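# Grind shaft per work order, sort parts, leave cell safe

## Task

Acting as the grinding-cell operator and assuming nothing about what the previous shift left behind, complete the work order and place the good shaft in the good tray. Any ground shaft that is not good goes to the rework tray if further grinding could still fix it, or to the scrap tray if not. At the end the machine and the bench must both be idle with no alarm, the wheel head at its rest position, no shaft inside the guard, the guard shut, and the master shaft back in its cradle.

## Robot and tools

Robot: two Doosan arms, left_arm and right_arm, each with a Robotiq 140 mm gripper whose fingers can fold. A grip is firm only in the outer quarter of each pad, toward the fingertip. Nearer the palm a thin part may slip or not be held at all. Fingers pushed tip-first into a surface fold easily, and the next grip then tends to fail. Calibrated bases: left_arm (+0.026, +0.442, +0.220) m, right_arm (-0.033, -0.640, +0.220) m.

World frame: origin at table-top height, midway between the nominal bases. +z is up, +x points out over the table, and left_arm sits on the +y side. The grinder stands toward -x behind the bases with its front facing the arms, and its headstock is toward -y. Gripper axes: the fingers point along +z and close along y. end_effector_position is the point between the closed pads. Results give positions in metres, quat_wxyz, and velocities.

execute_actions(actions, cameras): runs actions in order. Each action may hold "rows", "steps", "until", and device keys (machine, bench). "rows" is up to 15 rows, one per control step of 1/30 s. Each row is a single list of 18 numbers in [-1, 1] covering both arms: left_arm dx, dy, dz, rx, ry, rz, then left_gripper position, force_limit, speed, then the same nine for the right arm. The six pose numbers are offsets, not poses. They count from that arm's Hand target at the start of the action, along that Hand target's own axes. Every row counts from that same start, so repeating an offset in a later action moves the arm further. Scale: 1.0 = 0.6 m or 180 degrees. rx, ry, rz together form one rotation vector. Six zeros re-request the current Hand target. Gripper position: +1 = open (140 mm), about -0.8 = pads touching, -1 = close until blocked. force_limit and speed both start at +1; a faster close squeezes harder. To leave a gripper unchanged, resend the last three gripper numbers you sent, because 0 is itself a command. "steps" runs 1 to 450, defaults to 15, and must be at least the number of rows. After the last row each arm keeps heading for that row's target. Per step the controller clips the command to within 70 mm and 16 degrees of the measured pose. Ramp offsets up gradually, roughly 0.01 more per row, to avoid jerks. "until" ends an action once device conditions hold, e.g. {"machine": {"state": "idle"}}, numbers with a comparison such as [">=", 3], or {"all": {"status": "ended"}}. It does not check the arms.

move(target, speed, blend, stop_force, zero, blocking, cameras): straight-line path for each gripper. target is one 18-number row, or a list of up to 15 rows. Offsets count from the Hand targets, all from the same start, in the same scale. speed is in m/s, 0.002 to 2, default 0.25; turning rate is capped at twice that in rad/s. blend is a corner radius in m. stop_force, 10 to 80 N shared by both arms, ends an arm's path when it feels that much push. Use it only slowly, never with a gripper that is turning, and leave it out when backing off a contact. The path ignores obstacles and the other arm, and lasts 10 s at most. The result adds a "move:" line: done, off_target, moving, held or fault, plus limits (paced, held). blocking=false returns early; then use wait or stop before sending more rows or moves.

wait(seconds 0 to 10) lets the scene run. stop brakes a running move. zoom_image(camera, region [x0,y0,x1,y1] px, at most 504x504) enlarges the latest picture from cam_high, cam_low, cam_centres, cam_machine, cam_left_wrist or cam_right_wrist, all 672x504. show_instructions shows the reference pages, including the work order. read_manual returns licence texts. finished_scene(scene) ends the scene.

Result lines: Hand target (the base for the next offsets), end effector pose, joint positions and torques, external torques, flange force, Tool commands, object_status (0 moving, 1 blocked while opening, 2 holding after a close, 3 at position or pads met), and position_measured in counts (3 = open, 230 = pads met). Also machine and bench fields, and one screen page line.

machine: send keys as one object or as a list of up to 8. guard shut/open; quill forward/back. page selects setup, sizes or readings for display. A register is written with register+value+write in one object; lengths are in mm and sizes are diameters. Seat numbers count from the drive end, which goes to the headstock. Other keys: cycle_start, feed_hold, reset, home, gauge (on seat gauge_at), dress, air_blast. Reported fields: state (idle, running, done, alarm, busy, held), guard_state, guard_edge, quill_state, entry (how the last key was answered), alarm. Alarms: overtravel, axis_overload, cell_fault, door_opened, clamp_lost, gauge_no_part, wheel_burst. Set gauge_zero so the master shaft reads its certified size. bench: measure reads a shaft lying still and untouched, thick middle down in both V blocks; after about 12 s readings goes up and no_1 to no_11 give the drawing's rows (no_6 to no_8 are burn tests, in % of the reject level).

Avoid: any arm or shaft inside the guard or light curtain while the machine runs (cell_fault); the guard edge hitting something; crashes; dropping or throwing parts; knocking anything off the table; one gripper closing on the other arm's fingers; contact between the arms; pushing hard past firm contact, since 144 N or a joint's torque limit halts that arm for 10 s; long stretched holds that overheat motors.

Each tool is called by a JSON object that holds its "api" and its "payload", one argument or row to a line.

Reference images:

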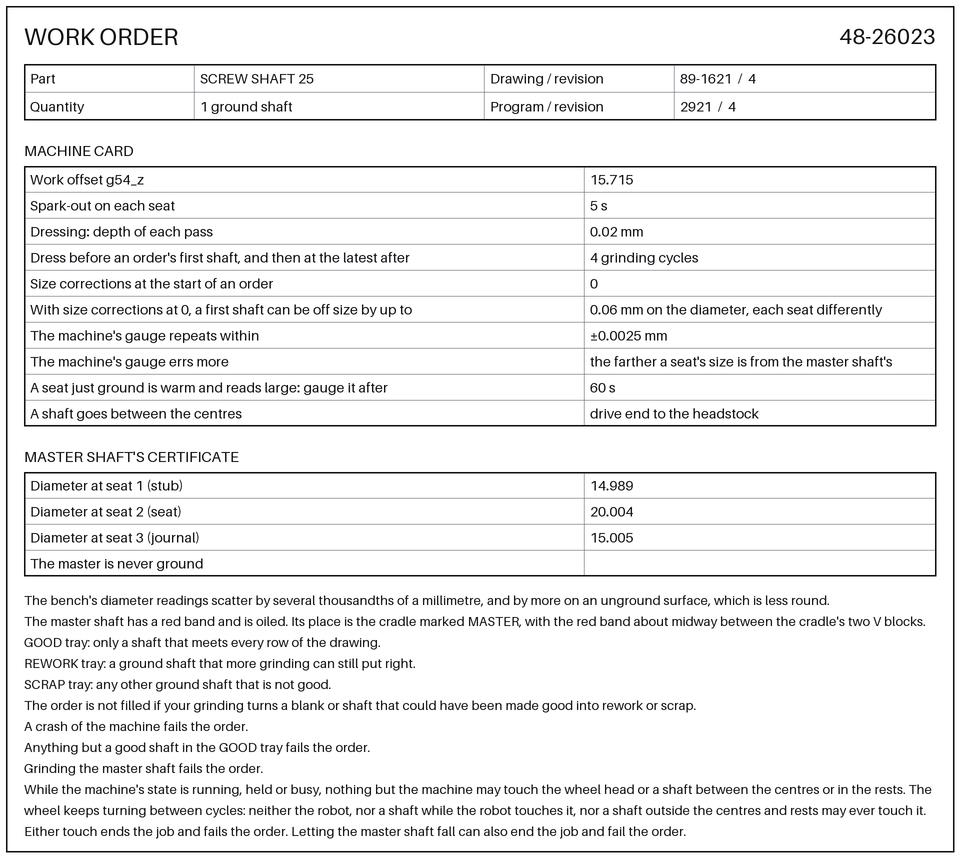

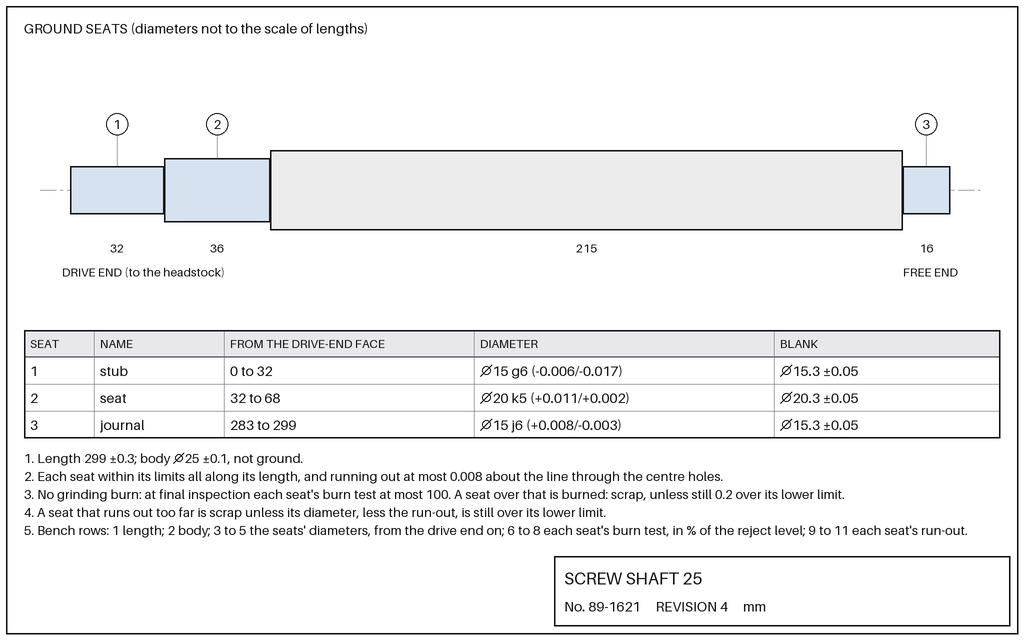

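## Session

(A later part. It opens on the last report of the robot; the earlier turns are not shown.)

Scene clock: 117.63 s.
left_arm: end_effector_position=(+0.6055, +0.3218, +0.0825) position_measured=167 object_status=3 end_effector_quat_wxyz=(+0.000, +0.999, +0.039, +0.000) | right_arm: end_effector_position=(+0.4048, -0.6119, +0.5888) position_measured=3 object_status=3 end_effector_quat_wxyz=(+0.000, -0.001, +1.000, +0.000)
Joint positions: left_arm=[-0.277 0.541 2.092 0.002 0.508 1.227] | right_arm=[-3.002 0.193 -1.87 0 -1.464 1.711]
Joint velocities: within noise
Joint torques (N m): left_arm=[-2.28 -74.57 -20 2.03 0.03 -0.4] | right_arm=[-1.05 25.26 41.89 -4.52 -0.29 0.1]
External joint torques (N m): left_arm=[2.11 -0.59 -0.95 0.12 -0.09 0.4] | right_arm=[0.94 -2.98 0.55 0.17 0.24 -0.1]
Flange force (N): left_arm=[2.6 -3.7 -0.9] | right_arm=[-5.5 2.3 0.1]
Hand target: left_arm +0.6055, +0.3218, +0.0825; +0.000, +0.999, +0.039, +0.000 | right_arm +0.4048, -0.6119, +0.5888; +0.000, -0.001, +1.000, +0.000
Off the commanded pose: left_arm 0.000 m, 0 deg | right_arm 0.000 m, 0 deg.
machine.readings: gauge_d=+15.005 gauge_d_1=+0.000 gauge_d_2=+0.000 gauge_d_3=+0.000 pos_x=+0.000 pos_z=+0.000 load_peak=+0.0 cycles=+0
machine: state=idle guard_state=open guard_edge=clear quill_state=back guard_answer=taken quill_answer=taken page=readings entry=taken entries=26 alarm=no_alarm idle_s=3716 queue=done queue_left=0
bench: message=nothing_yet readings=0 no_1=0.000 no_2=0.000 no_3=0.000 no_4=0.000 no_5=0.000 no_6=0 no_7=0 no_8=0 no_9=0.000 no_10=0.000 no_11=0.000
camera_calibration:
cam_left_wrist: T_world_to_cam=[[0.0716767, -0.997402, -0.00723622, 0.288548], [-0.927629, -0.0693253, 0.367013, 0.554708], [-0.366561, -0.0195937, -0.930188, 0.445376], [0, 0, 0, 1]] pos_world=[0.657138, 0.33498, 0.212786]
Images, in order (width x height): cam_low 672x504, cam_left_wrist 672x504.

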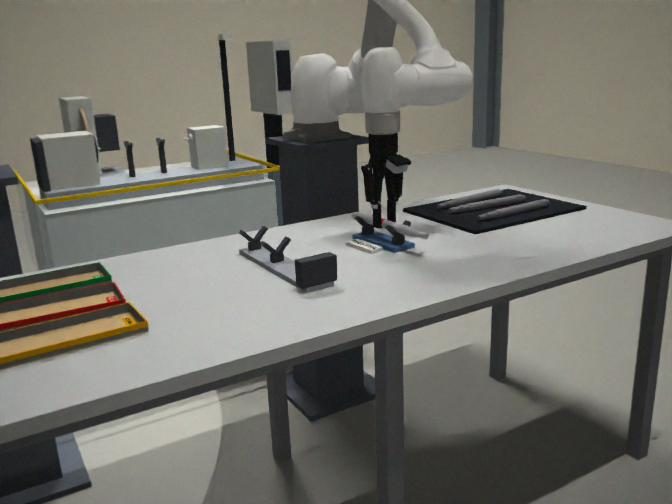

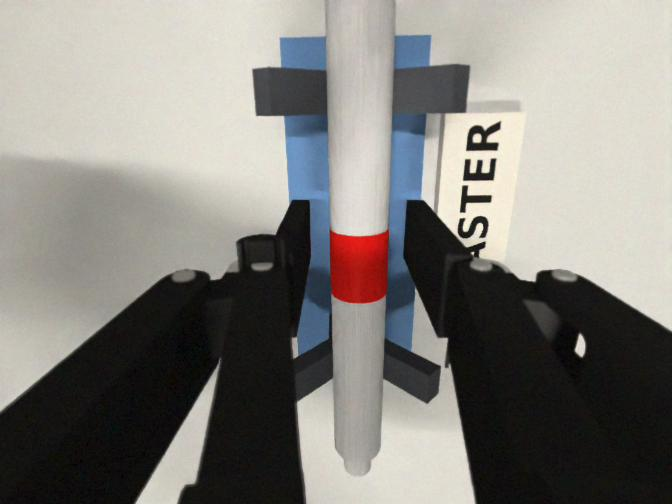

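{"api": "execute_actions", "payload": {
  "actions": [
    {"machine":[{"page":"readings","guard":"shut"},{"air_blast":true},{"dress":true}],"steps":3}
  ],
  "cameras": []
}}

{"api": "move", "payload": {
  "target": [
    [0,0,-0.3625,0,0,0,-0.3,1,-1,0,0,0,0,0,0,1,1,1],
    [-0.2485,-0.824,-0.3625,0,0,0.5,-0.3,1,-1,0,0,0,0,0,0,1,1,1]
  ],
  "speed": 0.3,
  "blend": 0.04
}}

{"api": "zoom_image", "payload": {
  "camera": "cam_high",
  "region": [440, 270, 560, 390]
}}

Scene clock: 119.20 s.
left_arm: end_effector_position=(+0.6055, +0.3218, +0.0825) position_measured=167 object_status=3 end_effector_quat_wxyz=(+0.000, +0.999, +0.039, +0.000) | right_arm: end_effector_position=(+0.4048, -0.6119, +0.5888) position_measured=3 object_status=3 end_effector_quat_wxyz=(+0.000, -0.001, +1.000, +0.000)
Joint positions: left_arm=[-0.277 0.541 2.092 0.002 0.508 1.227] | right_arm=[-3.002 0.193 -1.87 0 -1.464 1.711]
Joint velocities: within noise
Joint torques (N m): left_arm=[-2.92 -74.96 -19.83 2.03 0.02 -0.38] | right_arm=[-0.79 25.65 41.73 -4.52 -0.33 0.08]
External joint torques (N m): left_arm=[2.76 -0.08 -1.04 0.12 -0.07 0.38] | right_arm=[0.71 -3.37 0.72 0.16 0.27 -0.08]
Flange force (N): left_arm=[3.6 -4.5 -0.1] | right_arm=[-6.5 1.8 -0.1]
Hand target: left_arm +0.6055, +0.3218, +0.0825; +0.000, +0.999, +0.039, +0.000 | right_arm +0.4048, -0.6119, +0.5888; +0.000, -0.001, +1.000, +0.000
Tool commands: left_gripper/position=-0.3 left_gripper/force_limit=+1.0 left_gripper/speed=-1.0 right_gripper/position=+1.0 right_gripper/force_limit=+1.0 right_gripper/speed=+1.0
Off the commanded pose: left_arm 0.000 m, 0 deg | right_arm 0.000 m, 0 deg.
machine.readings: gauge_d=+15.005 gauge_d_1=+0.000 gauge_d_2=+0.000 gauge_d_3=+0.000 pos_x=+0.000 pos_z=+0.000 load_peak=+0.0 cycles=+0
machine: state=idle guard_state=between guard_edge=clear quill_state=back guard_answer=taken quill_answer=taken page=readings entry=taken entries=26 alarm=no_alarm idle_s=3718 queue=running queue_left=2
bench: message=nothing_yet readings=0 no_1=0.000 no_2=0.000 no_3=0.000 no_4=0.000 no_5=0.000 no_6=0 no_7=0 no_8=0 no_9=0.000 no_10=0.000 no_11=0.000
No camera images: "cameras" was empty.

Scene clock: 123.07 s.
left_arm: end_effector_position=(+0.4181, +0.8027, +0.3005) position_measured=167 object_status=3 end_effector_quat_wxyz=(+0.000, +0.734, -0.679, +0.000) | right_arm: end_effector_position=(+0.4048, -0.6119, +0.5888) position_measured=3 object_status=3 end_effector_quat_wxyz=(+0.000, -0.001, +1.000, +0.000)
Joint positions: left_arm=[0.665 0.157 2.094 0.001 0.89 3.74] | right_arm=[-3.002 0.193 -1.87 0 -1.464 1.711]
Joint velocities: within noise
Joint torques (N m): left_arm=[-2.29 -49.27 -31.98 3.22 0.12 -0.35] | right_arm=[-1.1 25.21 41.86 -4.5 -0.33 0.14]
External joint torques (N m): left_arm=[2.25 -0.46 -1.24 0.16 -0.1 0.35] | right_arm=[1.07 -2.98 0.57 0.14 0.27 -0.14]
Flange force (N): left_arm=[-5.0 1.6 -1.4] | right_arm=[-5.6 2.5 0.1]
Hand target: left_arm +0.4180, +0.8027, +0.3005; +0.000, +0.734, -0.679, +0.000 | right_arm +0.4048, -0.6119, +0.5888; +0.000, -0.001, +1.000, +0.000
Off the commanded pose: left_arm 0.000 m, 0 deg | right_arm 0.000 m, 0 deg.
machine.readings: gauge_d=+15.005 gauge_d_1=+0.000 gauge_d_2=+0.000 gauge_d_3=+0.000 pos_x=+0.000 pos_z=+0.000 load_peak=+0.0 cycles=+0
machine: state=busy guard_state=shut guard_edge=clear quill_state=back guard_answer=taken quill_answer=taken page=readings entry=taken entries=27 alarm=no_alarm idle_s=3722 queue=running queue_left=1
bench: message=nothing_yet readings=0 no_1=0.000 no_2=0.000 no_3=0.000 no_4=0.000 no_5=0.000 no_6=0 no_7=0 no_8=0 no_9=0.000 no_10=0.000 no_11=0.000
move: done
camera_calibration:
cam_left_wrist: T_world_to_cam=[[-0.997408, -0.0716918, -0.00612351, 0.486734], [-0.0689143, 0.927351, 0.367791, -0.825081], [-0.0206889, 0.36726, -0.929888, 0.133615], [0, 0, 0, 1]] pos_world=[0.431377, 0.750964, 0.430685]
cam_right_wrist: T_world_to_cam=[[0.00339637, 0.999911, -0.01288, 0.629537], [0.935291, 0.00138146, 0.353876, -0.580649], [0.353862, -0.0132485, -0.935204, 0.54353], [0, 0, 0, 1]] pos_world=[0.348603, -0.621478, 0.721898]

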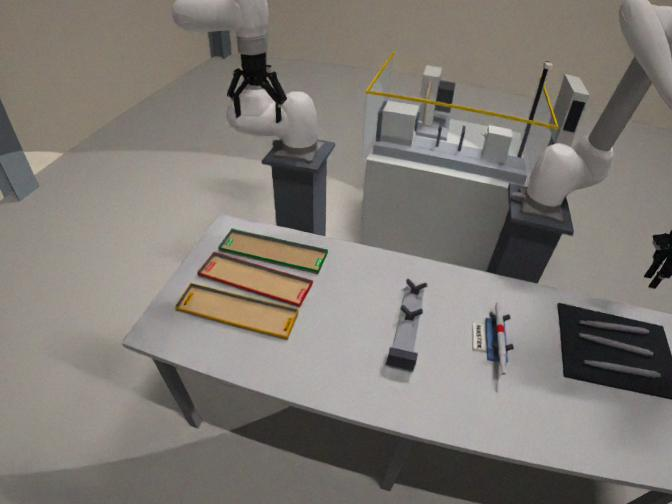

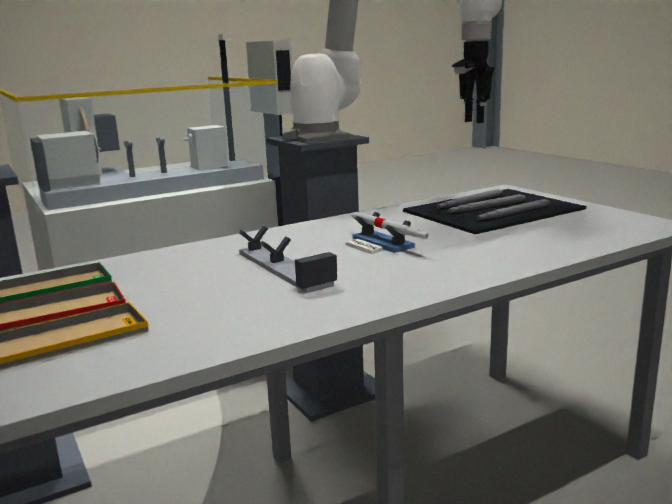

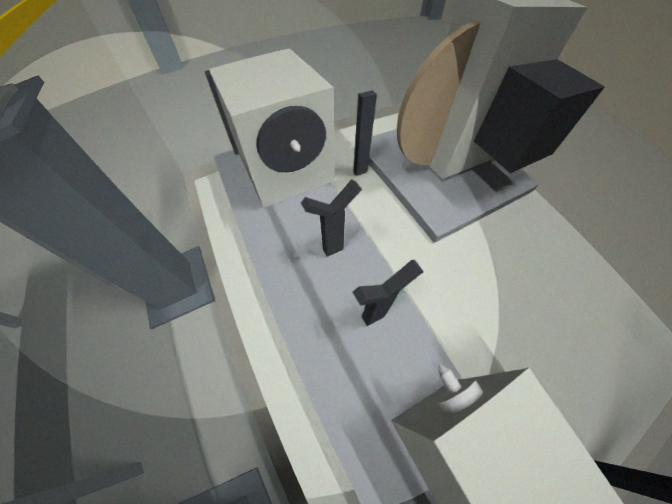

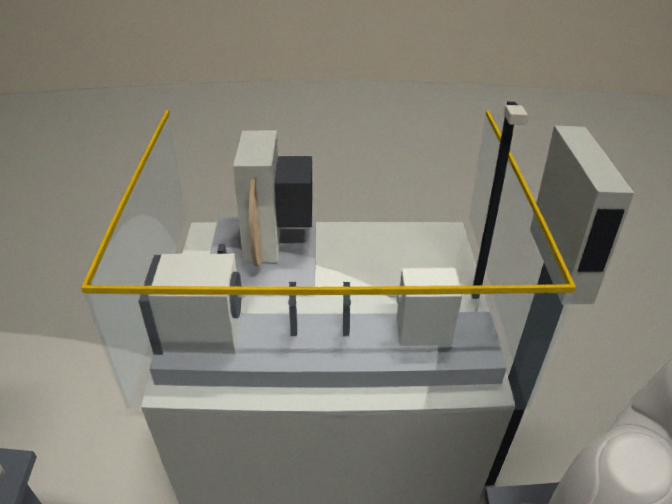

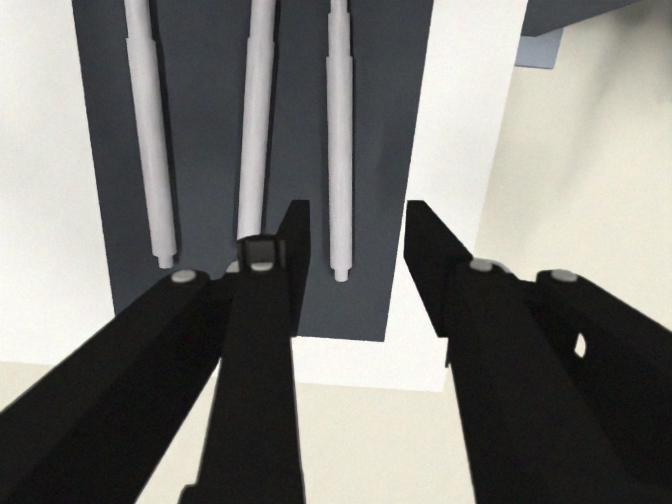

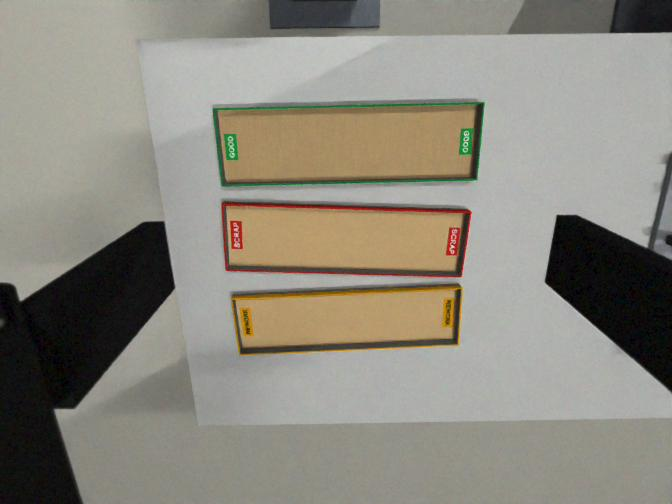

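Scaled by 4.200 from the camera's 672x504 image, which has a finer 960x720 frame.

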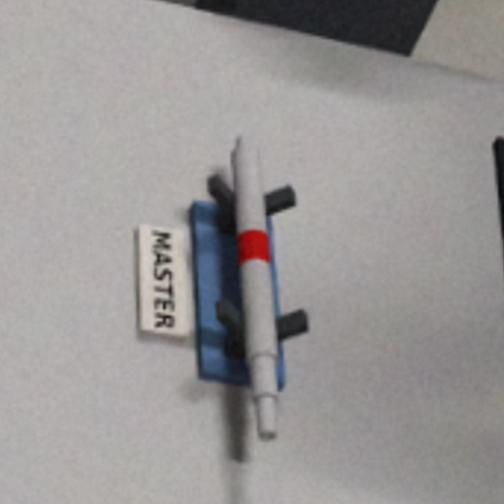

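{"api": "move", "payload": {
  "target": [-0.0066,-0.0085,0.30,0,0,0,0,1,-1,0,0,0,0,0,0,1,1,1],
  "speed": 0.2,
  "cameras": ["cam_low","cam_left_wrist"]
}}

{"api": "zoom_image", "payload": {
  "camera": "cam_low",
  "region": [380, 110, 600, 240]
}}

Scene clock: 125.43 s.
left_arm: end_effector_position=(+0.4228, +0.8072, +0.1206) position_measured=129 object_status=3 end_effector_quat_wxyz=(+0.000, +0.734, -0.679, +0.000) | right_arm: end_effector_position=(+0.4048, -0.6119, +0.5888) position_measured=3 object_status=3 end_effector_quat_wxyz=(+0.000, -0.001, +1.000, +0.000)
Joint positions: left_arm=[0.666 0.427 2.188 0.002 0.526 3.74] | right_arm=[-3.002 0.193 -1.87 0 -1.464 1.711]
Joint velocities: within noise
Joint torques (N m): left_arm=[-2.38 -64.81 -20.13 2.03 0.11 -0.4] | right_arm=[-0.8 25.38 41.74 -4.47 -0.31 0.1]
External joint torques (N m): left_arm=[2.33 -0.31 -1.22 0.14 -0.09 0.4] | right_arm=[0.69 -3.08 0.73 0.1 0.25 -0.1]
Flange force (N): left_arm=[-5.4 1.3 -0.7] | right_arm=[-6.0 1.7 -0.2]
Hand target: left_arm +0.4228, +0.8072, +0.1205; +0.000, +0.734, -0.679, +0.000 | right_arm +0.4048, -0.6119, +0.5888; +0.000, -0.001, +1.000, +0.000
Off the commanded pose: left_arm 0.000 m, 0 deg | right_arm 0.000 m, 0 deg.
machine.readings: gauge_d=+15.005 gauge_d_1=+0.000 gauge_d_2=+0.000 gauge_d_3=+0.000 pos_x=+0.000 pos_z=-80.000 load_peak=+0.0 cycles=+0
machine: state=running guard_state=shut guard_edge=clear quill_state=back guard_answer=taken quill_answer=taken page=readings entry=taken entries=28 alarm=no_alarm idle_s=3724 queue=running queue_left=0
bench: message=nothing_yet readings=0 no_1=0.000 no_2=0.000 no_3=0.000 no_4=0.000 no_5=0.000 no_6=0 no_7=0 no_8=0 no_9=0.000 no_10=0.000 no_11=0.000
move: done
camera_calibration:
cam_left_wrist: T_world_to_cam=[[-0.997408, -0.0716918, -0.00612351, 0.490643], [-0.0689143, 0.927351, 0.367791, -0.762765], [-0.0206889, 0.36726, -0.929888, -0.0352269], [0, 0, 0, 1]] pos_world=[0.436077, 0.755464, 0.250785]
Images, in order (width x height): cam_low 672x504, cam_left_wrist 672x504.

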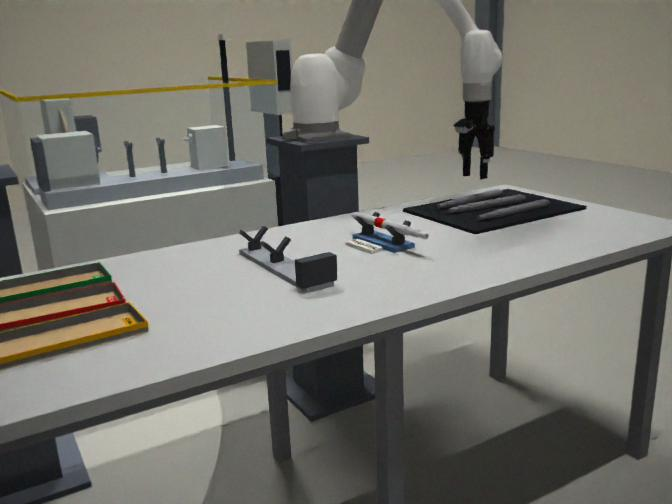

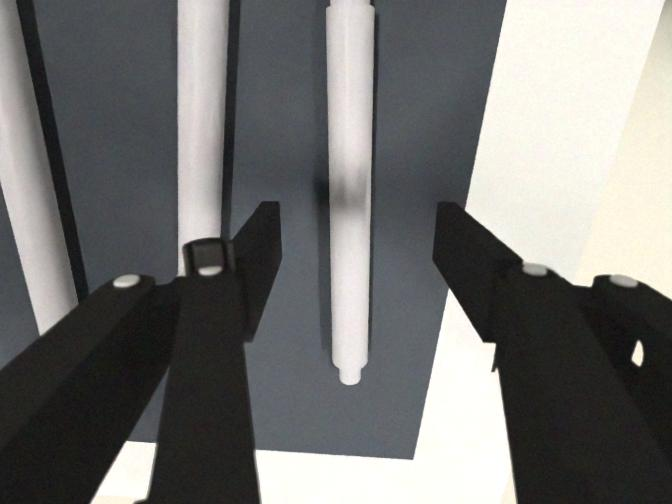

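Scaled by 2.291 from the camera's 672x504 image, which has a finer 960x720 frame.

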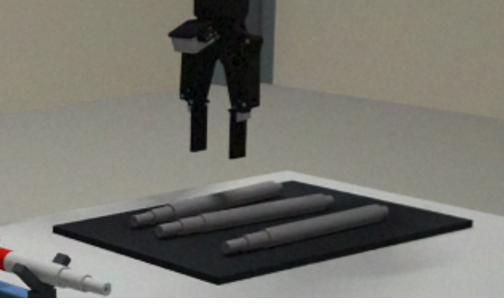

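{"api": "move", "payload": {
  "target": [0,-0.0017,0.1325,0,0,0,0,1,-1,0,0,0,0,0,0,1,1,1],
  "speed": 0.08,
  "stop_force": 15,
  "cameras": ["cam_low","cam_left_wrist"]
}}

{"api": "zoom_image", "payload": {
  "camera": "cam_low",
  "region": [430, 130, 550, 240]
}}

Scene clock: 128.20 s.
left_arm: end_effector_position=(+0.4238, +0.8074, +0.0410) position_measured=129 object_status=3 end_effector_quat_wxyz=(+0.000, +0.734, -0.679, +0.000) | right_arm: end_effector_position=(+0.4048, -0.6119, +0.5888) position_measured=3 object_status=3 end_effector_quat_wxyz=(+0.000, -0.001, +1.000, +0.000)
Joint positions: left_arm=[0.665 0.57 2.198 0.002 0.373 3.738] | right_arm=[-3.002 0.193 -1.87 0 -1.464 1.711]
Joint velocities: within noise
Joint torques (N m): left_arm=[-2.49 -71.86 -14.9 1.38 0.17 -0.39] | right_arm=[-0.89 25.45 41.84 -4.51 -0.32 0.08]
External joint torques (N m): left_arm=[2.42 -0.65 -0.62 0.21 -0.15 0.39] | right_arm=[0.85 -3.25 0.56 0.14 0.26 -0.08]
Flange force (N): left_arm=[-4.6 2.5 -0.9] | right_arm=[-6.1 2.1 0.1]
Hand target: left_arm +0.4238, +0.8074, +0.0410; +0.000, +0.734, -0.679, +0.000 | right_arm +0.4048, -0.6119, +0.5888; +0.000, -0.001, +1.000, +0.000
Off the commanded pose: left_arm 0.000 m, 0 deg | right_arm 0.000 m, 0 deg.
machine.readings: gauge_d=+15.005 gauge_d_1=+0.000 gauge_d_2=+0.000 gauge_d_3=+0.000 pos_x=+0.000 pos_z=-80.000 load_peak=+0.0 cycles=+0
machine: state=running guard_state=shut guard_edge=clear quill_state=back guard_answer=taken quill_answer=taken page=readings entry=taken entries=28 alarm=no_alarm idle_s=3727 queue=running queue_left=0
bench: message=nothing_yet readings=0 no_1=0.000 no_2=0.000 no_3=0.000 no_4=0.000 no_5=0.000 no_6=0 no_7=0 no_8=0 no_9=0.000 no_10=0.000 no_11=0.000
move: done
camera_calibration:
cam_left_wrist: T_world_to_cam=[[-0.997408, -0.0716918, -0.00612351, 0.491167], [-0.0689143, 0.927351, 0.367791, -0.733605], [-0.0206889, 0.36726, -0.929888, -0.109299], [0, 0, 0, 1]] pos_world=[0.437077, 0.755664, 0.171185]
Images, in order (width x height): cam_low 672x504, cam_left_wrist 672x504.

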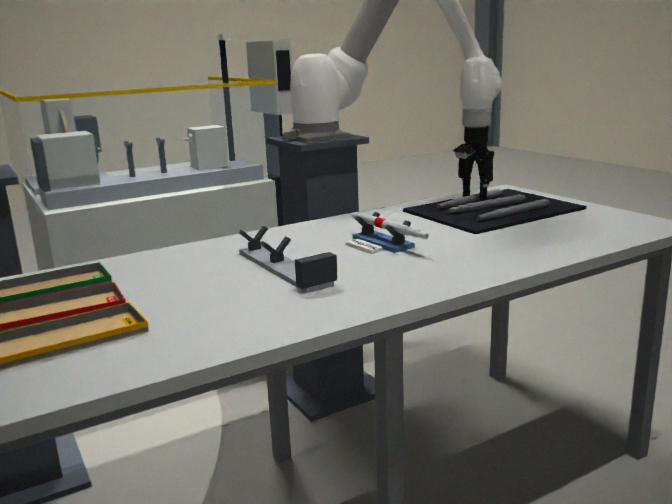

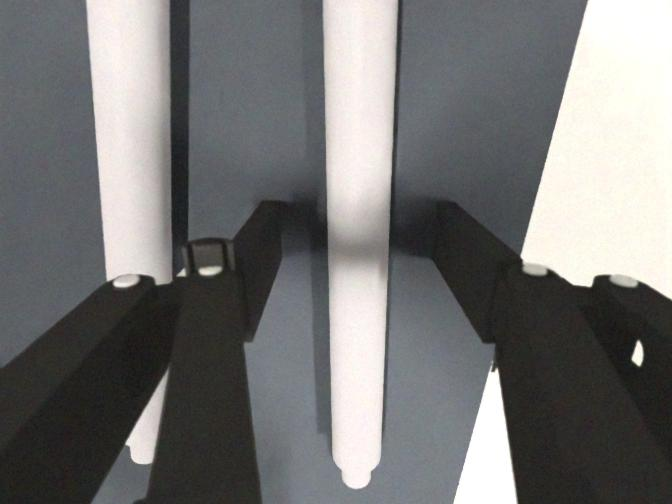

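Scaled by 4.200 from the camera's 672x504 image, which has a finer 960x720 frame.

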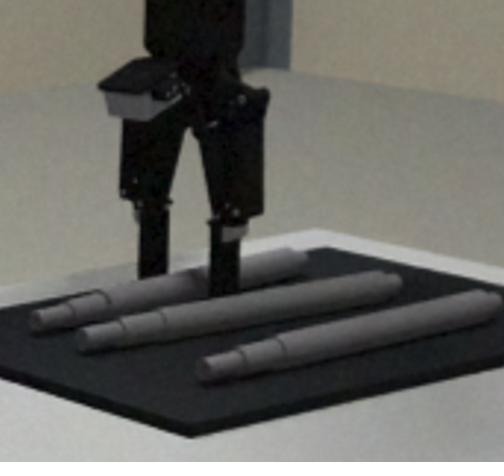

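{"api": "move", "payload": {
  "target": [0,0,-0.011,0,0,0,0,1,-1,0,0,0,0,0,0,1,1,1],
  "speed": 0.05,
  "cameras": []
}}

{"api": "execute_actions", "payload": {
  "actions": [
    {"rows":[[0,0,0,0,0,0,-1,1,-1,0,0,0,0,0,0,1,1,1]],"steps":90}
  ],
  "cameras": ["cam_low","cam_left_wrist"]
}}

{"api": "zoom_image", "payload": {
  "camera": "cam_low",
  "region": [430, 130, 550, 240]
}}

{"api": "zoom_image", "payload": {
  "camera": "cam_left_wrist",
  "region": [200, 0, 500, 500]
}}

Scene clock: 129.83 s.
left_arm: end_effector_position=(+0.4238, +0.8074, +0.0476) position_measured=129 object_status=3 end_effector_quat_wxyz=(+0.000, +0.734, -0.679, +0.000) | right_arm: end_effector_position=(+0.4048, -0.6119, +0.5888) position_measured=3 object_status=3 end_effector_quat_wxyz=(+0.000, -0.001, +1.000, +0.000)
Joint positions: left_arm=[0.665 0.558 2.197 0.002 0.386 3.738] | right_arm=[-3.002 0.193 -1.87 0 -1.464 1.711]
Joint velocities: within noise
Joint torques (N m): left_arm=[-2.24 -71.83 -15.25 1.45 0.2 -0.41] | right_arm=[-1.22 25.21 41.98 -4.54 -0.29 0.06]
External joint torques (N m): left_arm=[2.15 -0.19 -0.95 0.2 -0.2 0.41] | right_arm=[1.2 -2.92 0.58 0.17 0.24 -0.07]
Flange force (N): left_arm=[-4.8 1.5 0.0] | right_arm=[-5.4 2.9 0.0]
Hand target: left_arm +0.4238, +0.8074, +0.0476; +0.000, +0.734, -0.679, +0.000 | right_arm +0.4048, -0.6119, +0.5888; +0.000, -0.001, +1.000, +0.000
Off the commanded pose: left_arm 0.000 m, 0 deg | right_arm 0.000 m, 0 deg.
machine.readings: gauge_d=+15.005 gauge_d_1=+0.000 gauge_d_2=+0.000 gauge_d_3=+0.000 pos_x=+0.000 pos_z=-80.000 load_peak=+0.0 cycles=+0
machine: state=running guard_state=shut guard_edge=clear quill_state=back guard_answer=taken quill_answer=taken page=readings entry=taken entries=28 alarm=no_alarm idle_s=3729 queue=running queue_left=0
bench: message=nothing_yet readings=0 no_1=0.000 no_2=0.000 no_3=0.000 no_4=0.000 no_5=0.000 no_6=0 no_7=0 no_8=0 no_9=0.000 no_10=0.000 no_11=0.000
move: done
No camera images: "cameras" was empty.

Scene clock: 133.03 s.
left_arm: end_effector_position=(+0.4238, +0.8074, +0.0476) position_measured=197 object_status=2 end_effector_quat_wxyz=(+0.000, +0.734, -0.679, +0.000) | right_arm: end_effector_position=(+0.4048, -0.6119, +0.5888) position_measured=3 object_status=3 end_effector_quat_wxyz=(+0.000, -0.001, +1.000, +0.000)
Joint positions: left_arm=[0.665 0.558 2.197 0.002 0.386 3.738] | right_arm=[-3.002 0.193 -1.87 0 -1.464 1.711]
Joint velocities: within noise
Joint torques (N m): left_arm=[-3.32 -65.73 -13.22 1.96 0.04 0.16] | right_arm=[-0.77 25.24 41.88 -4.52 -0.31 0.1]
External joint torques (N m): left_arm=[3.25 -6.12 -2.81 -0.32 -0.02 -0.16] | right_arm=[0.67 -3.11 0.32 0.19 0.25 -0.1]
Flange force (N): left_arm=[-5.2 2.6 -11.3] | right_arm=[-5.6 1.7 0.5]
Hand target: left_arm +0.4238, +0.8074, +0.0476; +0.000, +0.734, -0.679, +0.000 | right_arm +0.4048, -0.6119, +0.5888; +0.000, -0.001, +1.000, +0.000
Off the commanded pose: left_arm 0.000 m, 0 deg | right_arm 0.000 m, 0 deg.
machine.readings: gauge_d=+15.005 gauge_d_1=+0.000 gauge_d_2=+0.000 gauge_d_3=+0.000 pos_x=+0.000 pos_z=-80.000 load_peak=+0.0 cycles=+0
machine: state=running guard_state=shut guard_edge=clear quill_state=back guard_answer=taken quill_answer=taken page=readings entry=taken entries=28 alarm=no_alarm idle_s=3732 queue=running queue_left=0
bench: message=nothing_yet readings=0 no_1=0.000 no_2=0.000 no_3=0.000 no_4=0.000 no_5=0.000 no_6=0 no_7=0 no_8=0 no_9=0.000 no_10=0.000 no_11=0.000
camera_calibration:
cam_left_wrist: T_world_to_cam=[[-0.997401, -0.0717847, -0.00615904, 0.491281], [-0.0690137, 0.927344, 0.367791, -0.735984], [-0.0206902, 0.36726, -0.929888, -0.103161], [0, 0, 0, 1]] pos_world=[0.437077, 0.755664, 0.177785]
Images, in order (width x height): cam_low 672x504, cam_left_wrist 672x504.

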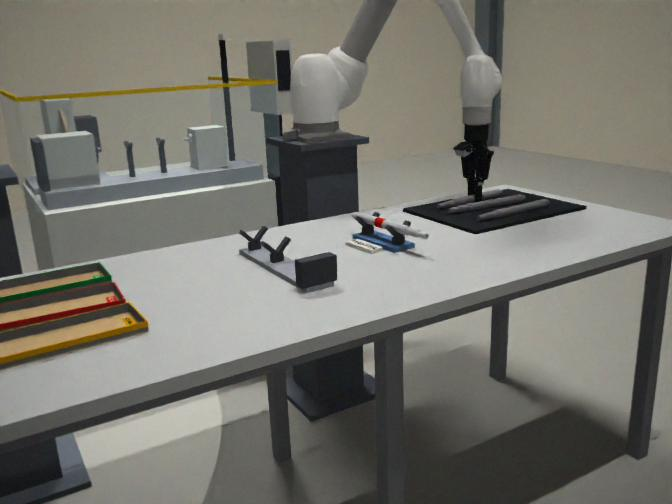

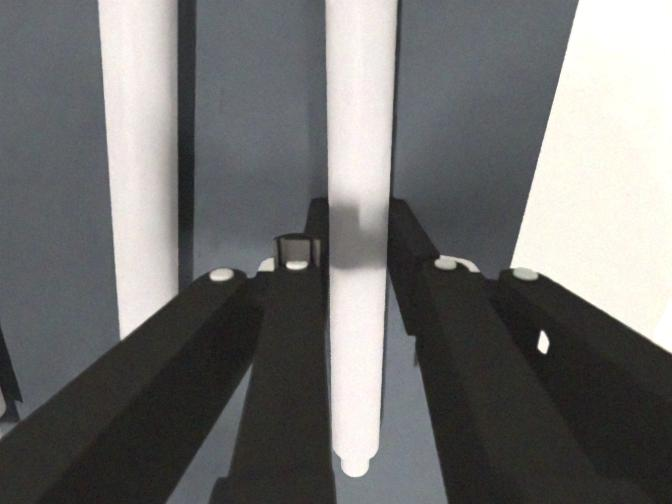

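Scaled by 4.200 from the camera's 672x504 image, which has a finer 960x720 frame.

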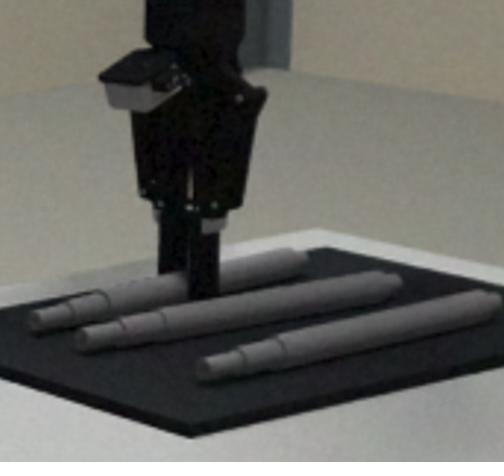

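Scaled by 1.008 from the camera's 672x504 image, which has a finer 960x720 frame.

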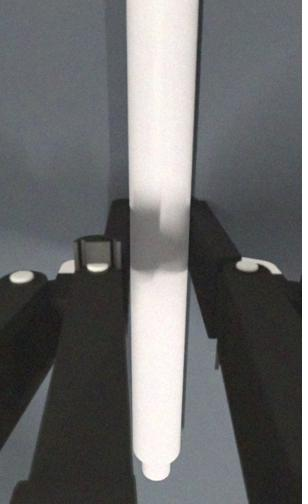

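{"api": "move", "payload": {
  "target": [
    [0,0,-0.15,0,0,0,-1,1,-1,0,0,0,0,0,0,1,1,1],
    [0.6835,-0.0397,-0.47,0,0,-0.4645,-1,1,-1,0,0,0,0,0,0,1,1,1]
  ],
  "speed": [0.1,0.25],
  "cameras": ["cam_machine"]
}}

{"api": "move", "payload": {
  "target": [0.102,0.654,0,0,0,0,-1,1,-1,0,0,0,0,0,0,1,1,1],
  "speed": 0.25
}}

{"api": "zoom_image", "payload": {
  "camera": "cam_left_wrist",
  "region": [200, 0, 500, 240]
}}

Scene clock: 139.33 s.
left_arm: end_effector_position=(+0.4798, +0.4002, +0.3293) position_measured=197 object_status=2 end_effector_quat_wxyz=(+0.000, +1.000, -0.016, +0.000) | right_arm: end_effector_position=(+0.4048, -0.6119, +0.5888) position_measured=3 object_status=3 end_effector_quat_wxyz=(+0.000, -0.001, +1.000, +0.000)
Joint positions: left_arm=[-0.182 0.006 2.197 0.001 0.939 1.434] | right_arm=[-3.002 0.193 -1.87 0 -1.464 1.711]
Joint velocities: within noise
Joint torques (N m): left_arm=[-3 -39.11 -37.15 3.41 -0.04 -0.43] | right_arm=[-1 25.25 42.01 -4.5 -0.3 0.08]
External joint torques (N m): left_arm=[2.95 3.9 2.66 0.13 -0.01 0.43] | right_arm=[0.94 -2.96 0.47 0.14 0.24 -0.08]
Flange force (N): left_arm=[3.0 -7.2 7.4] | right_arm=[-5.4 2.3 0.2]
Hand target: left_arm +0.4798, +0.4002, +0.3292; +0.000, +1.000, -0.016, +0.000 | right_arm +0.4048, -0.6119, +0.5888; +0.000, -0.001, +1.000, +0.000
Off the commanded pose: left_arm 0.000 m, 0 deg | right_arm 0.000 m, 0 deg.
machine.readings: gauge_d=+15.005 gauge_d_1=+0.000 gauge_d_2=+0.000 gauge_d_3=+0.000 pos_x=+0.000 pos_z=-80.000 load_peak=+0.0 cycles=+0
machine: state=running guard_state=shut guard_edge=clear quill_state=back guard_answer=taken quill_answer=taken page=readings entry=taken entries=28 alarm=no_alarm idle_s=3738 queue=running queue_left=0
bench: message=nothing_yet readings=0 no_1=0.000 no_2=0.000 no_3=0.000 no_4=0.000 no_5=0.000 no_6=0 no_7=0 no_8=0 no_9=0.000 no_10=0.000 no_11=0.000
move: done
Images, in order (width x height): cam_machine 672x504.

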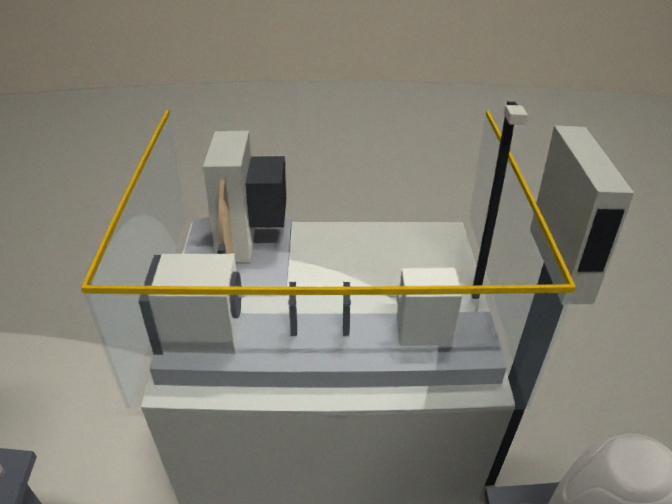

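Scene clock: 141.37 s.
left_arm: end_effector_position=(+0.5281, +0.0060, +0.3289) position_measured=197 object_status=2 end_effector_quat_wxyz=(+0.000, +1.000, -0.016, +0.000) | right_arm: end_effector_position=(+0.4048, -0.6119, +0.5888) position_measured=3 object_status=3 end_effector_quat_wxyz=(+0.000, -0.001, +1.000, +0.000)
Joint positions: left_arm=[-0.78 0.317 1.82 0.001 1.005 0.836] | right_arm=[-3.002 0.193 -1.87 0 -1.464 1.711]
Joint velocities: within noise
Joint torques (N m): left_arm=[-2.28 -74.9 -38.97 3.64 -0.05 -0.41] | right_arm=[-1.02 25.51 41.84 -4.51 -0.34 0.12]
External joint torques (N m): left_arm=[2.18 6.21 3.07 0.07 0.01 0.41] | right_arm=[0.99 -3.34 0.51 0.15 0.28 -0.12]
Flange force (N): left_arm=[4.7 -1.2 8.2] | right_arm=[-6.1 2.4 0.3]
Hand target: left_arm +0.5281, +0.0060, +0.3288; +0.000, +1.000, -0.016, +0.000 | right_arm +0.4048, -0.6119, +0.5888; +0.000, -0.001, +1.000, +0.000
Off the commanded pose: left_arm 0.000 m, 0 deg | right_arm 0.000 m, 0 deg.
machine.readings: gauge_d=+15.005 gauge_d_1=+0.000 gauge_d_2=+0.000 gauge_d_3=+0.000 pos_x=+0.000 pos_z=-80.000 load_peak=+0.0 cycles=+0
machine: state=running guard_state=shut guard_edge=clear quill_state=back guard_answer=taken quill_answer=taken page=readings entry=taken entries=28 alarm=no_alarm idle_s=3740 queue=running queue_left=0
bench: message=nothing_yet readings=0 no_1=0.000 no_2=0.000 no_3=0.000 no_4=0.000 no_5=0.000 no_6=0 no_7=0 no_8=0 no_9=0.000 no_10=0.000 no_11=0.000
move: done
camera_calibration:
cam_left_wrist: T_world_to_cam=[[-0.0397175, -0.999185, -0.00721192, 0.0396772], [-0.929565, 0.0343007, 0.36706, 0.371004], [-0.366514, 0.0212826, -0.930169, 0.639648], [0, 0, 0, 1]] pos_world=[0.580888, 0.0133058, 0.459086]

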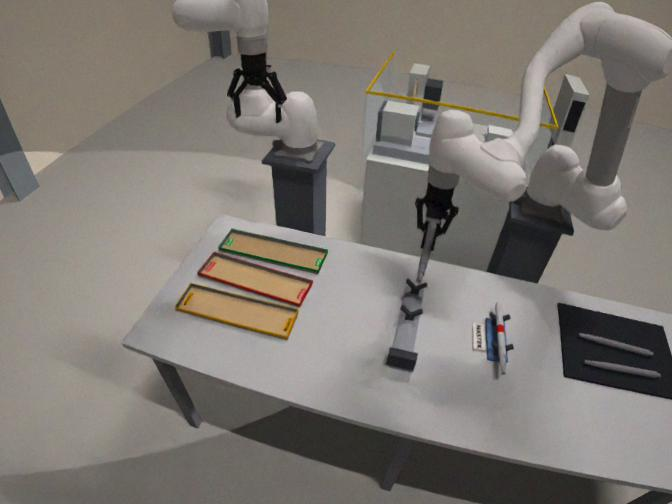

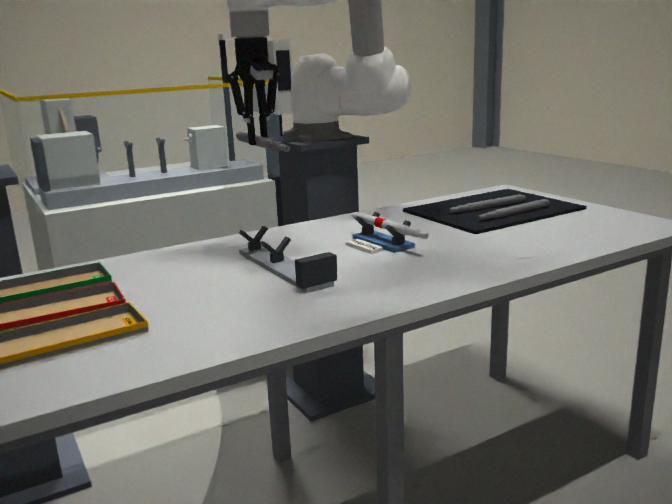

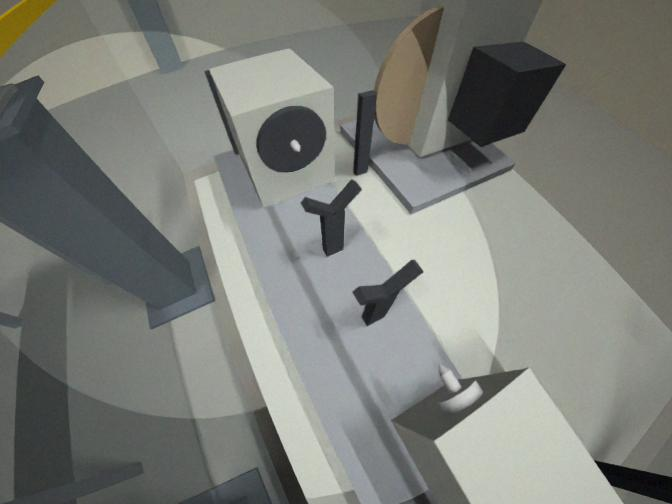

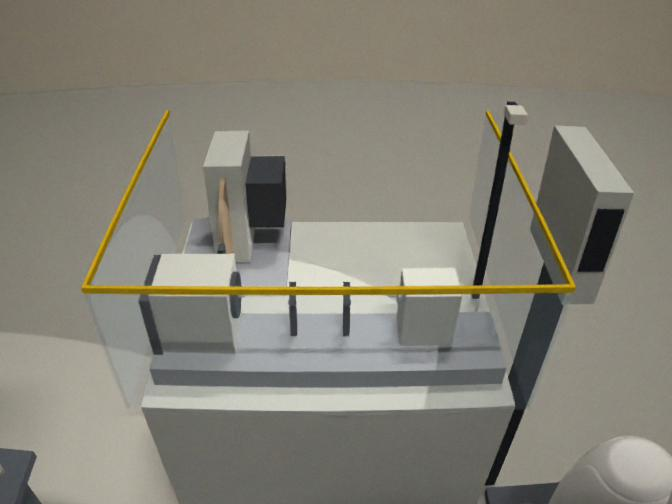

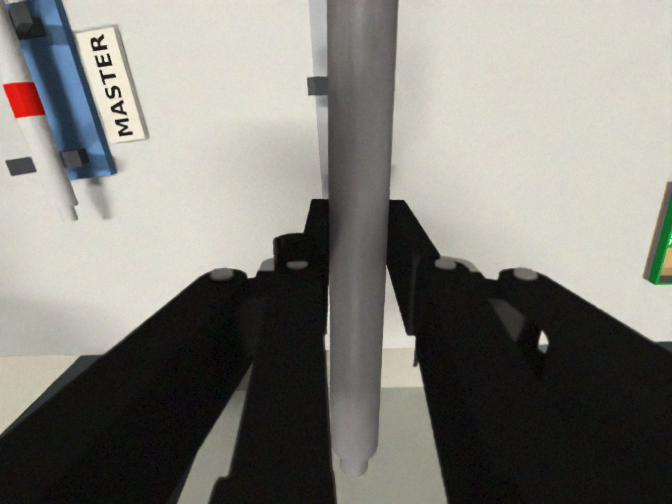

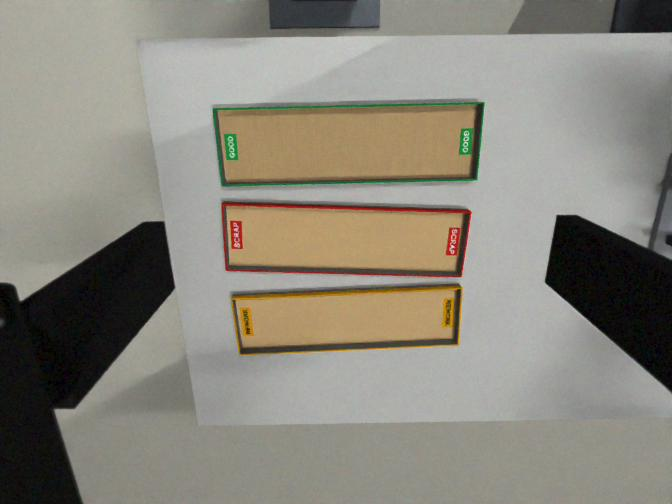

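Scaled by 1.680 from the camera's 672x504 image, which has a finer 960x720 frame.

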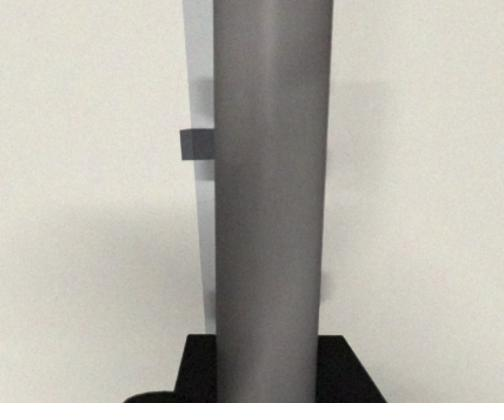

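{"api": "move", "payload": {
  "target": [0.005,0.009,0.3065,0,0,-0.018,-1,1,-1,0,0,0,0,0,0,1,1,1],
  "speed": 0.15,
  "cameras": ["cam_low","cam_left_wrist","cam_high"]
}}

{"api": "zoom_image", "payload": {
  "camera": "cam_low",
  "region": [200, 170, 360, 300]
}}

{"api": "zoom_image", "payload": {
  "camera": "cam_left_wrist",
  "region": [200, 0, 500, 240]
}}

Scene clock: 144.27 s.
left_arm: end_effector_position=(+0.5309, +0.0007, +0.1449) position_measured=197 object_status=2 end_effector_quat_wxyz=(+0.000, +1.000, +0.012, +0.000) | right_arm: end_effector_position=(+0.4048, -0.6119, +0.5888) position_measured=3 object_status=3 end_effector_quat_wxyz=(+0.000, -0.001, +1.000, +0.000)
Joint positions: left_arm=[-0.783 0.529 1.919 0.001 0.695 0.776] | right_arm=[-3.002 0.193 -1.87 0 -1.464 1.711]
Joint velocities: within noise
Joint torques (N m): left_arm=[-2.35 -86.21 -29.15 2.7 0.06 -0.43] | right_arm=[-0.79 25.3 41.79 -4.53 -0.33 0.05]
External joint torques (N m): left_arm=[2.18 5.64 1.64 0.13 -0.11 0.43] | right_arm=[0.7 -3.17 0.4 0.19 0.26 -0.05]
Flange force (N): left_arm=[4.8 -0.9 8.1] | right_arm=[-5.8 1.8 0.4]
Hand target: left_arm +0.5309, +0.0006, +0.1449; +0.000, +1.000, +0.012, +0.000 | right_arm +0.4048, -0.6119, +0.5888; +0.000, -0.001, +1.000, +0.000
Off the commanded pose: left_arm 0.000 m, 0 deg | right_arm 0.000 m, 0 deg.
machine.readings: gauge_d=+15.005 gauge_d_1=+0.000 gauge_d_2=+0.000 gauge_d_3=+0.000 pos_x=+0.000 pos_z=-80.000 load_peak=+0.0 cycles=+0
machine: state=running guard_state=shut guard_edge=clear quill_state=back guard_answer=taken quill_answer=taken page=readings entry=taken entries=28 alarm=no_alarm idle_s=3743 queue=running queue_left=0
bench: message=nothing_yet readings=0 no_1=0.000 no_2=0.000 no_3=0.000 no_4=0.000 no_5=0.000 no_6=0 no_7=0 no_8=0 no_9=0.000 no_10=0.000 no_11=0.000
move: done
camera_calibration:
cam_left_wrist: T_world_to_cam=[[0.0168673, -0.999832, -0.00723922, 0.00309804], [-0.930008, -0.0183472, 0.367081, 0.441532], [-0.367152, 0.000540894, -0.930161, 0.470071], [0, 0, 0, 1]] pos_world=[0.583163, 0.0109441, 0.275186]
Images, in order (width x height): cam_high 672x504, cam_low 672x504, cam_left_wrist 672x504.

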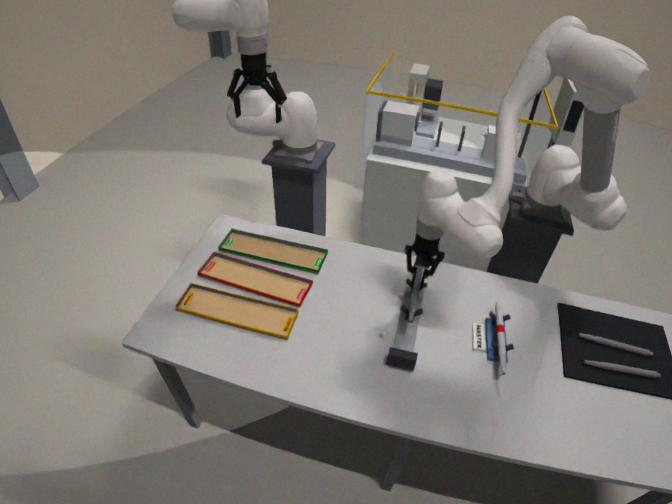

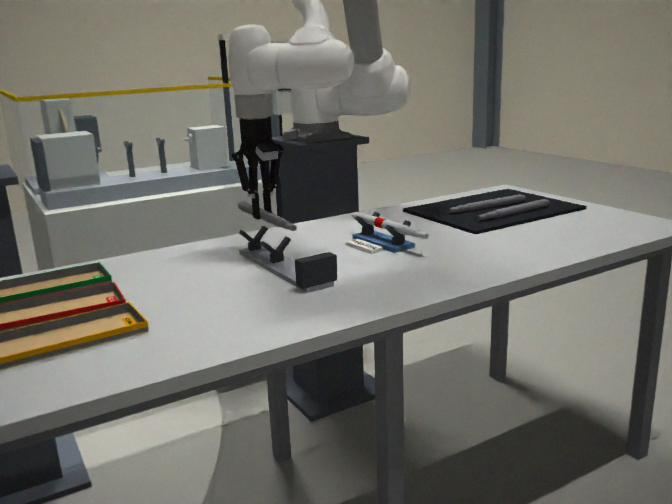

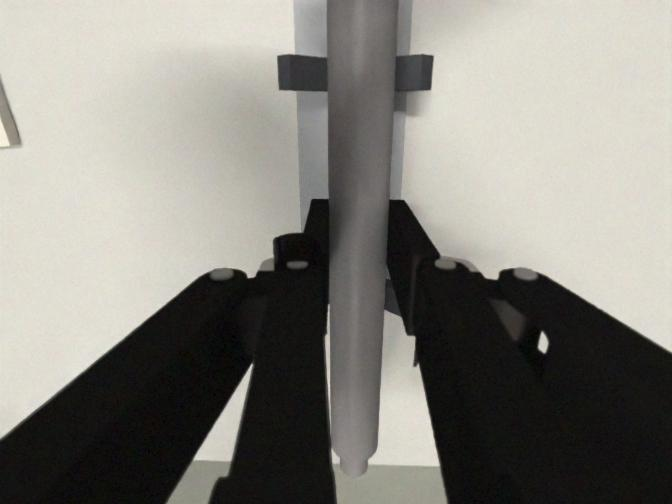

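Scaled by 3.150 from the camera's 672x504 image, which has a finer 960x720 frame.

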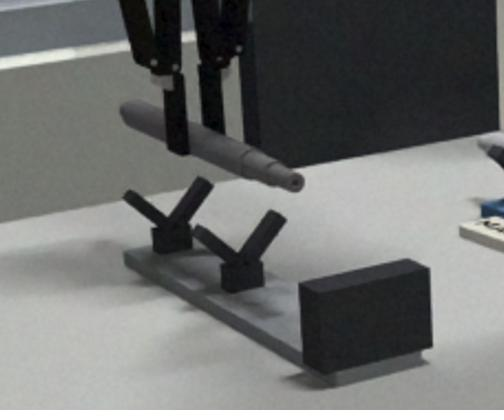

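Scaled by 1.680 from the camera's 672x504 image, which has a finer 960x720 frame.

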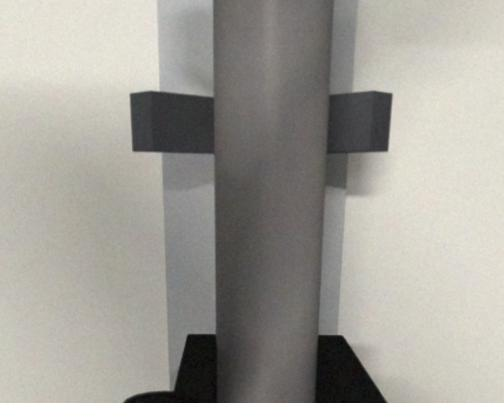

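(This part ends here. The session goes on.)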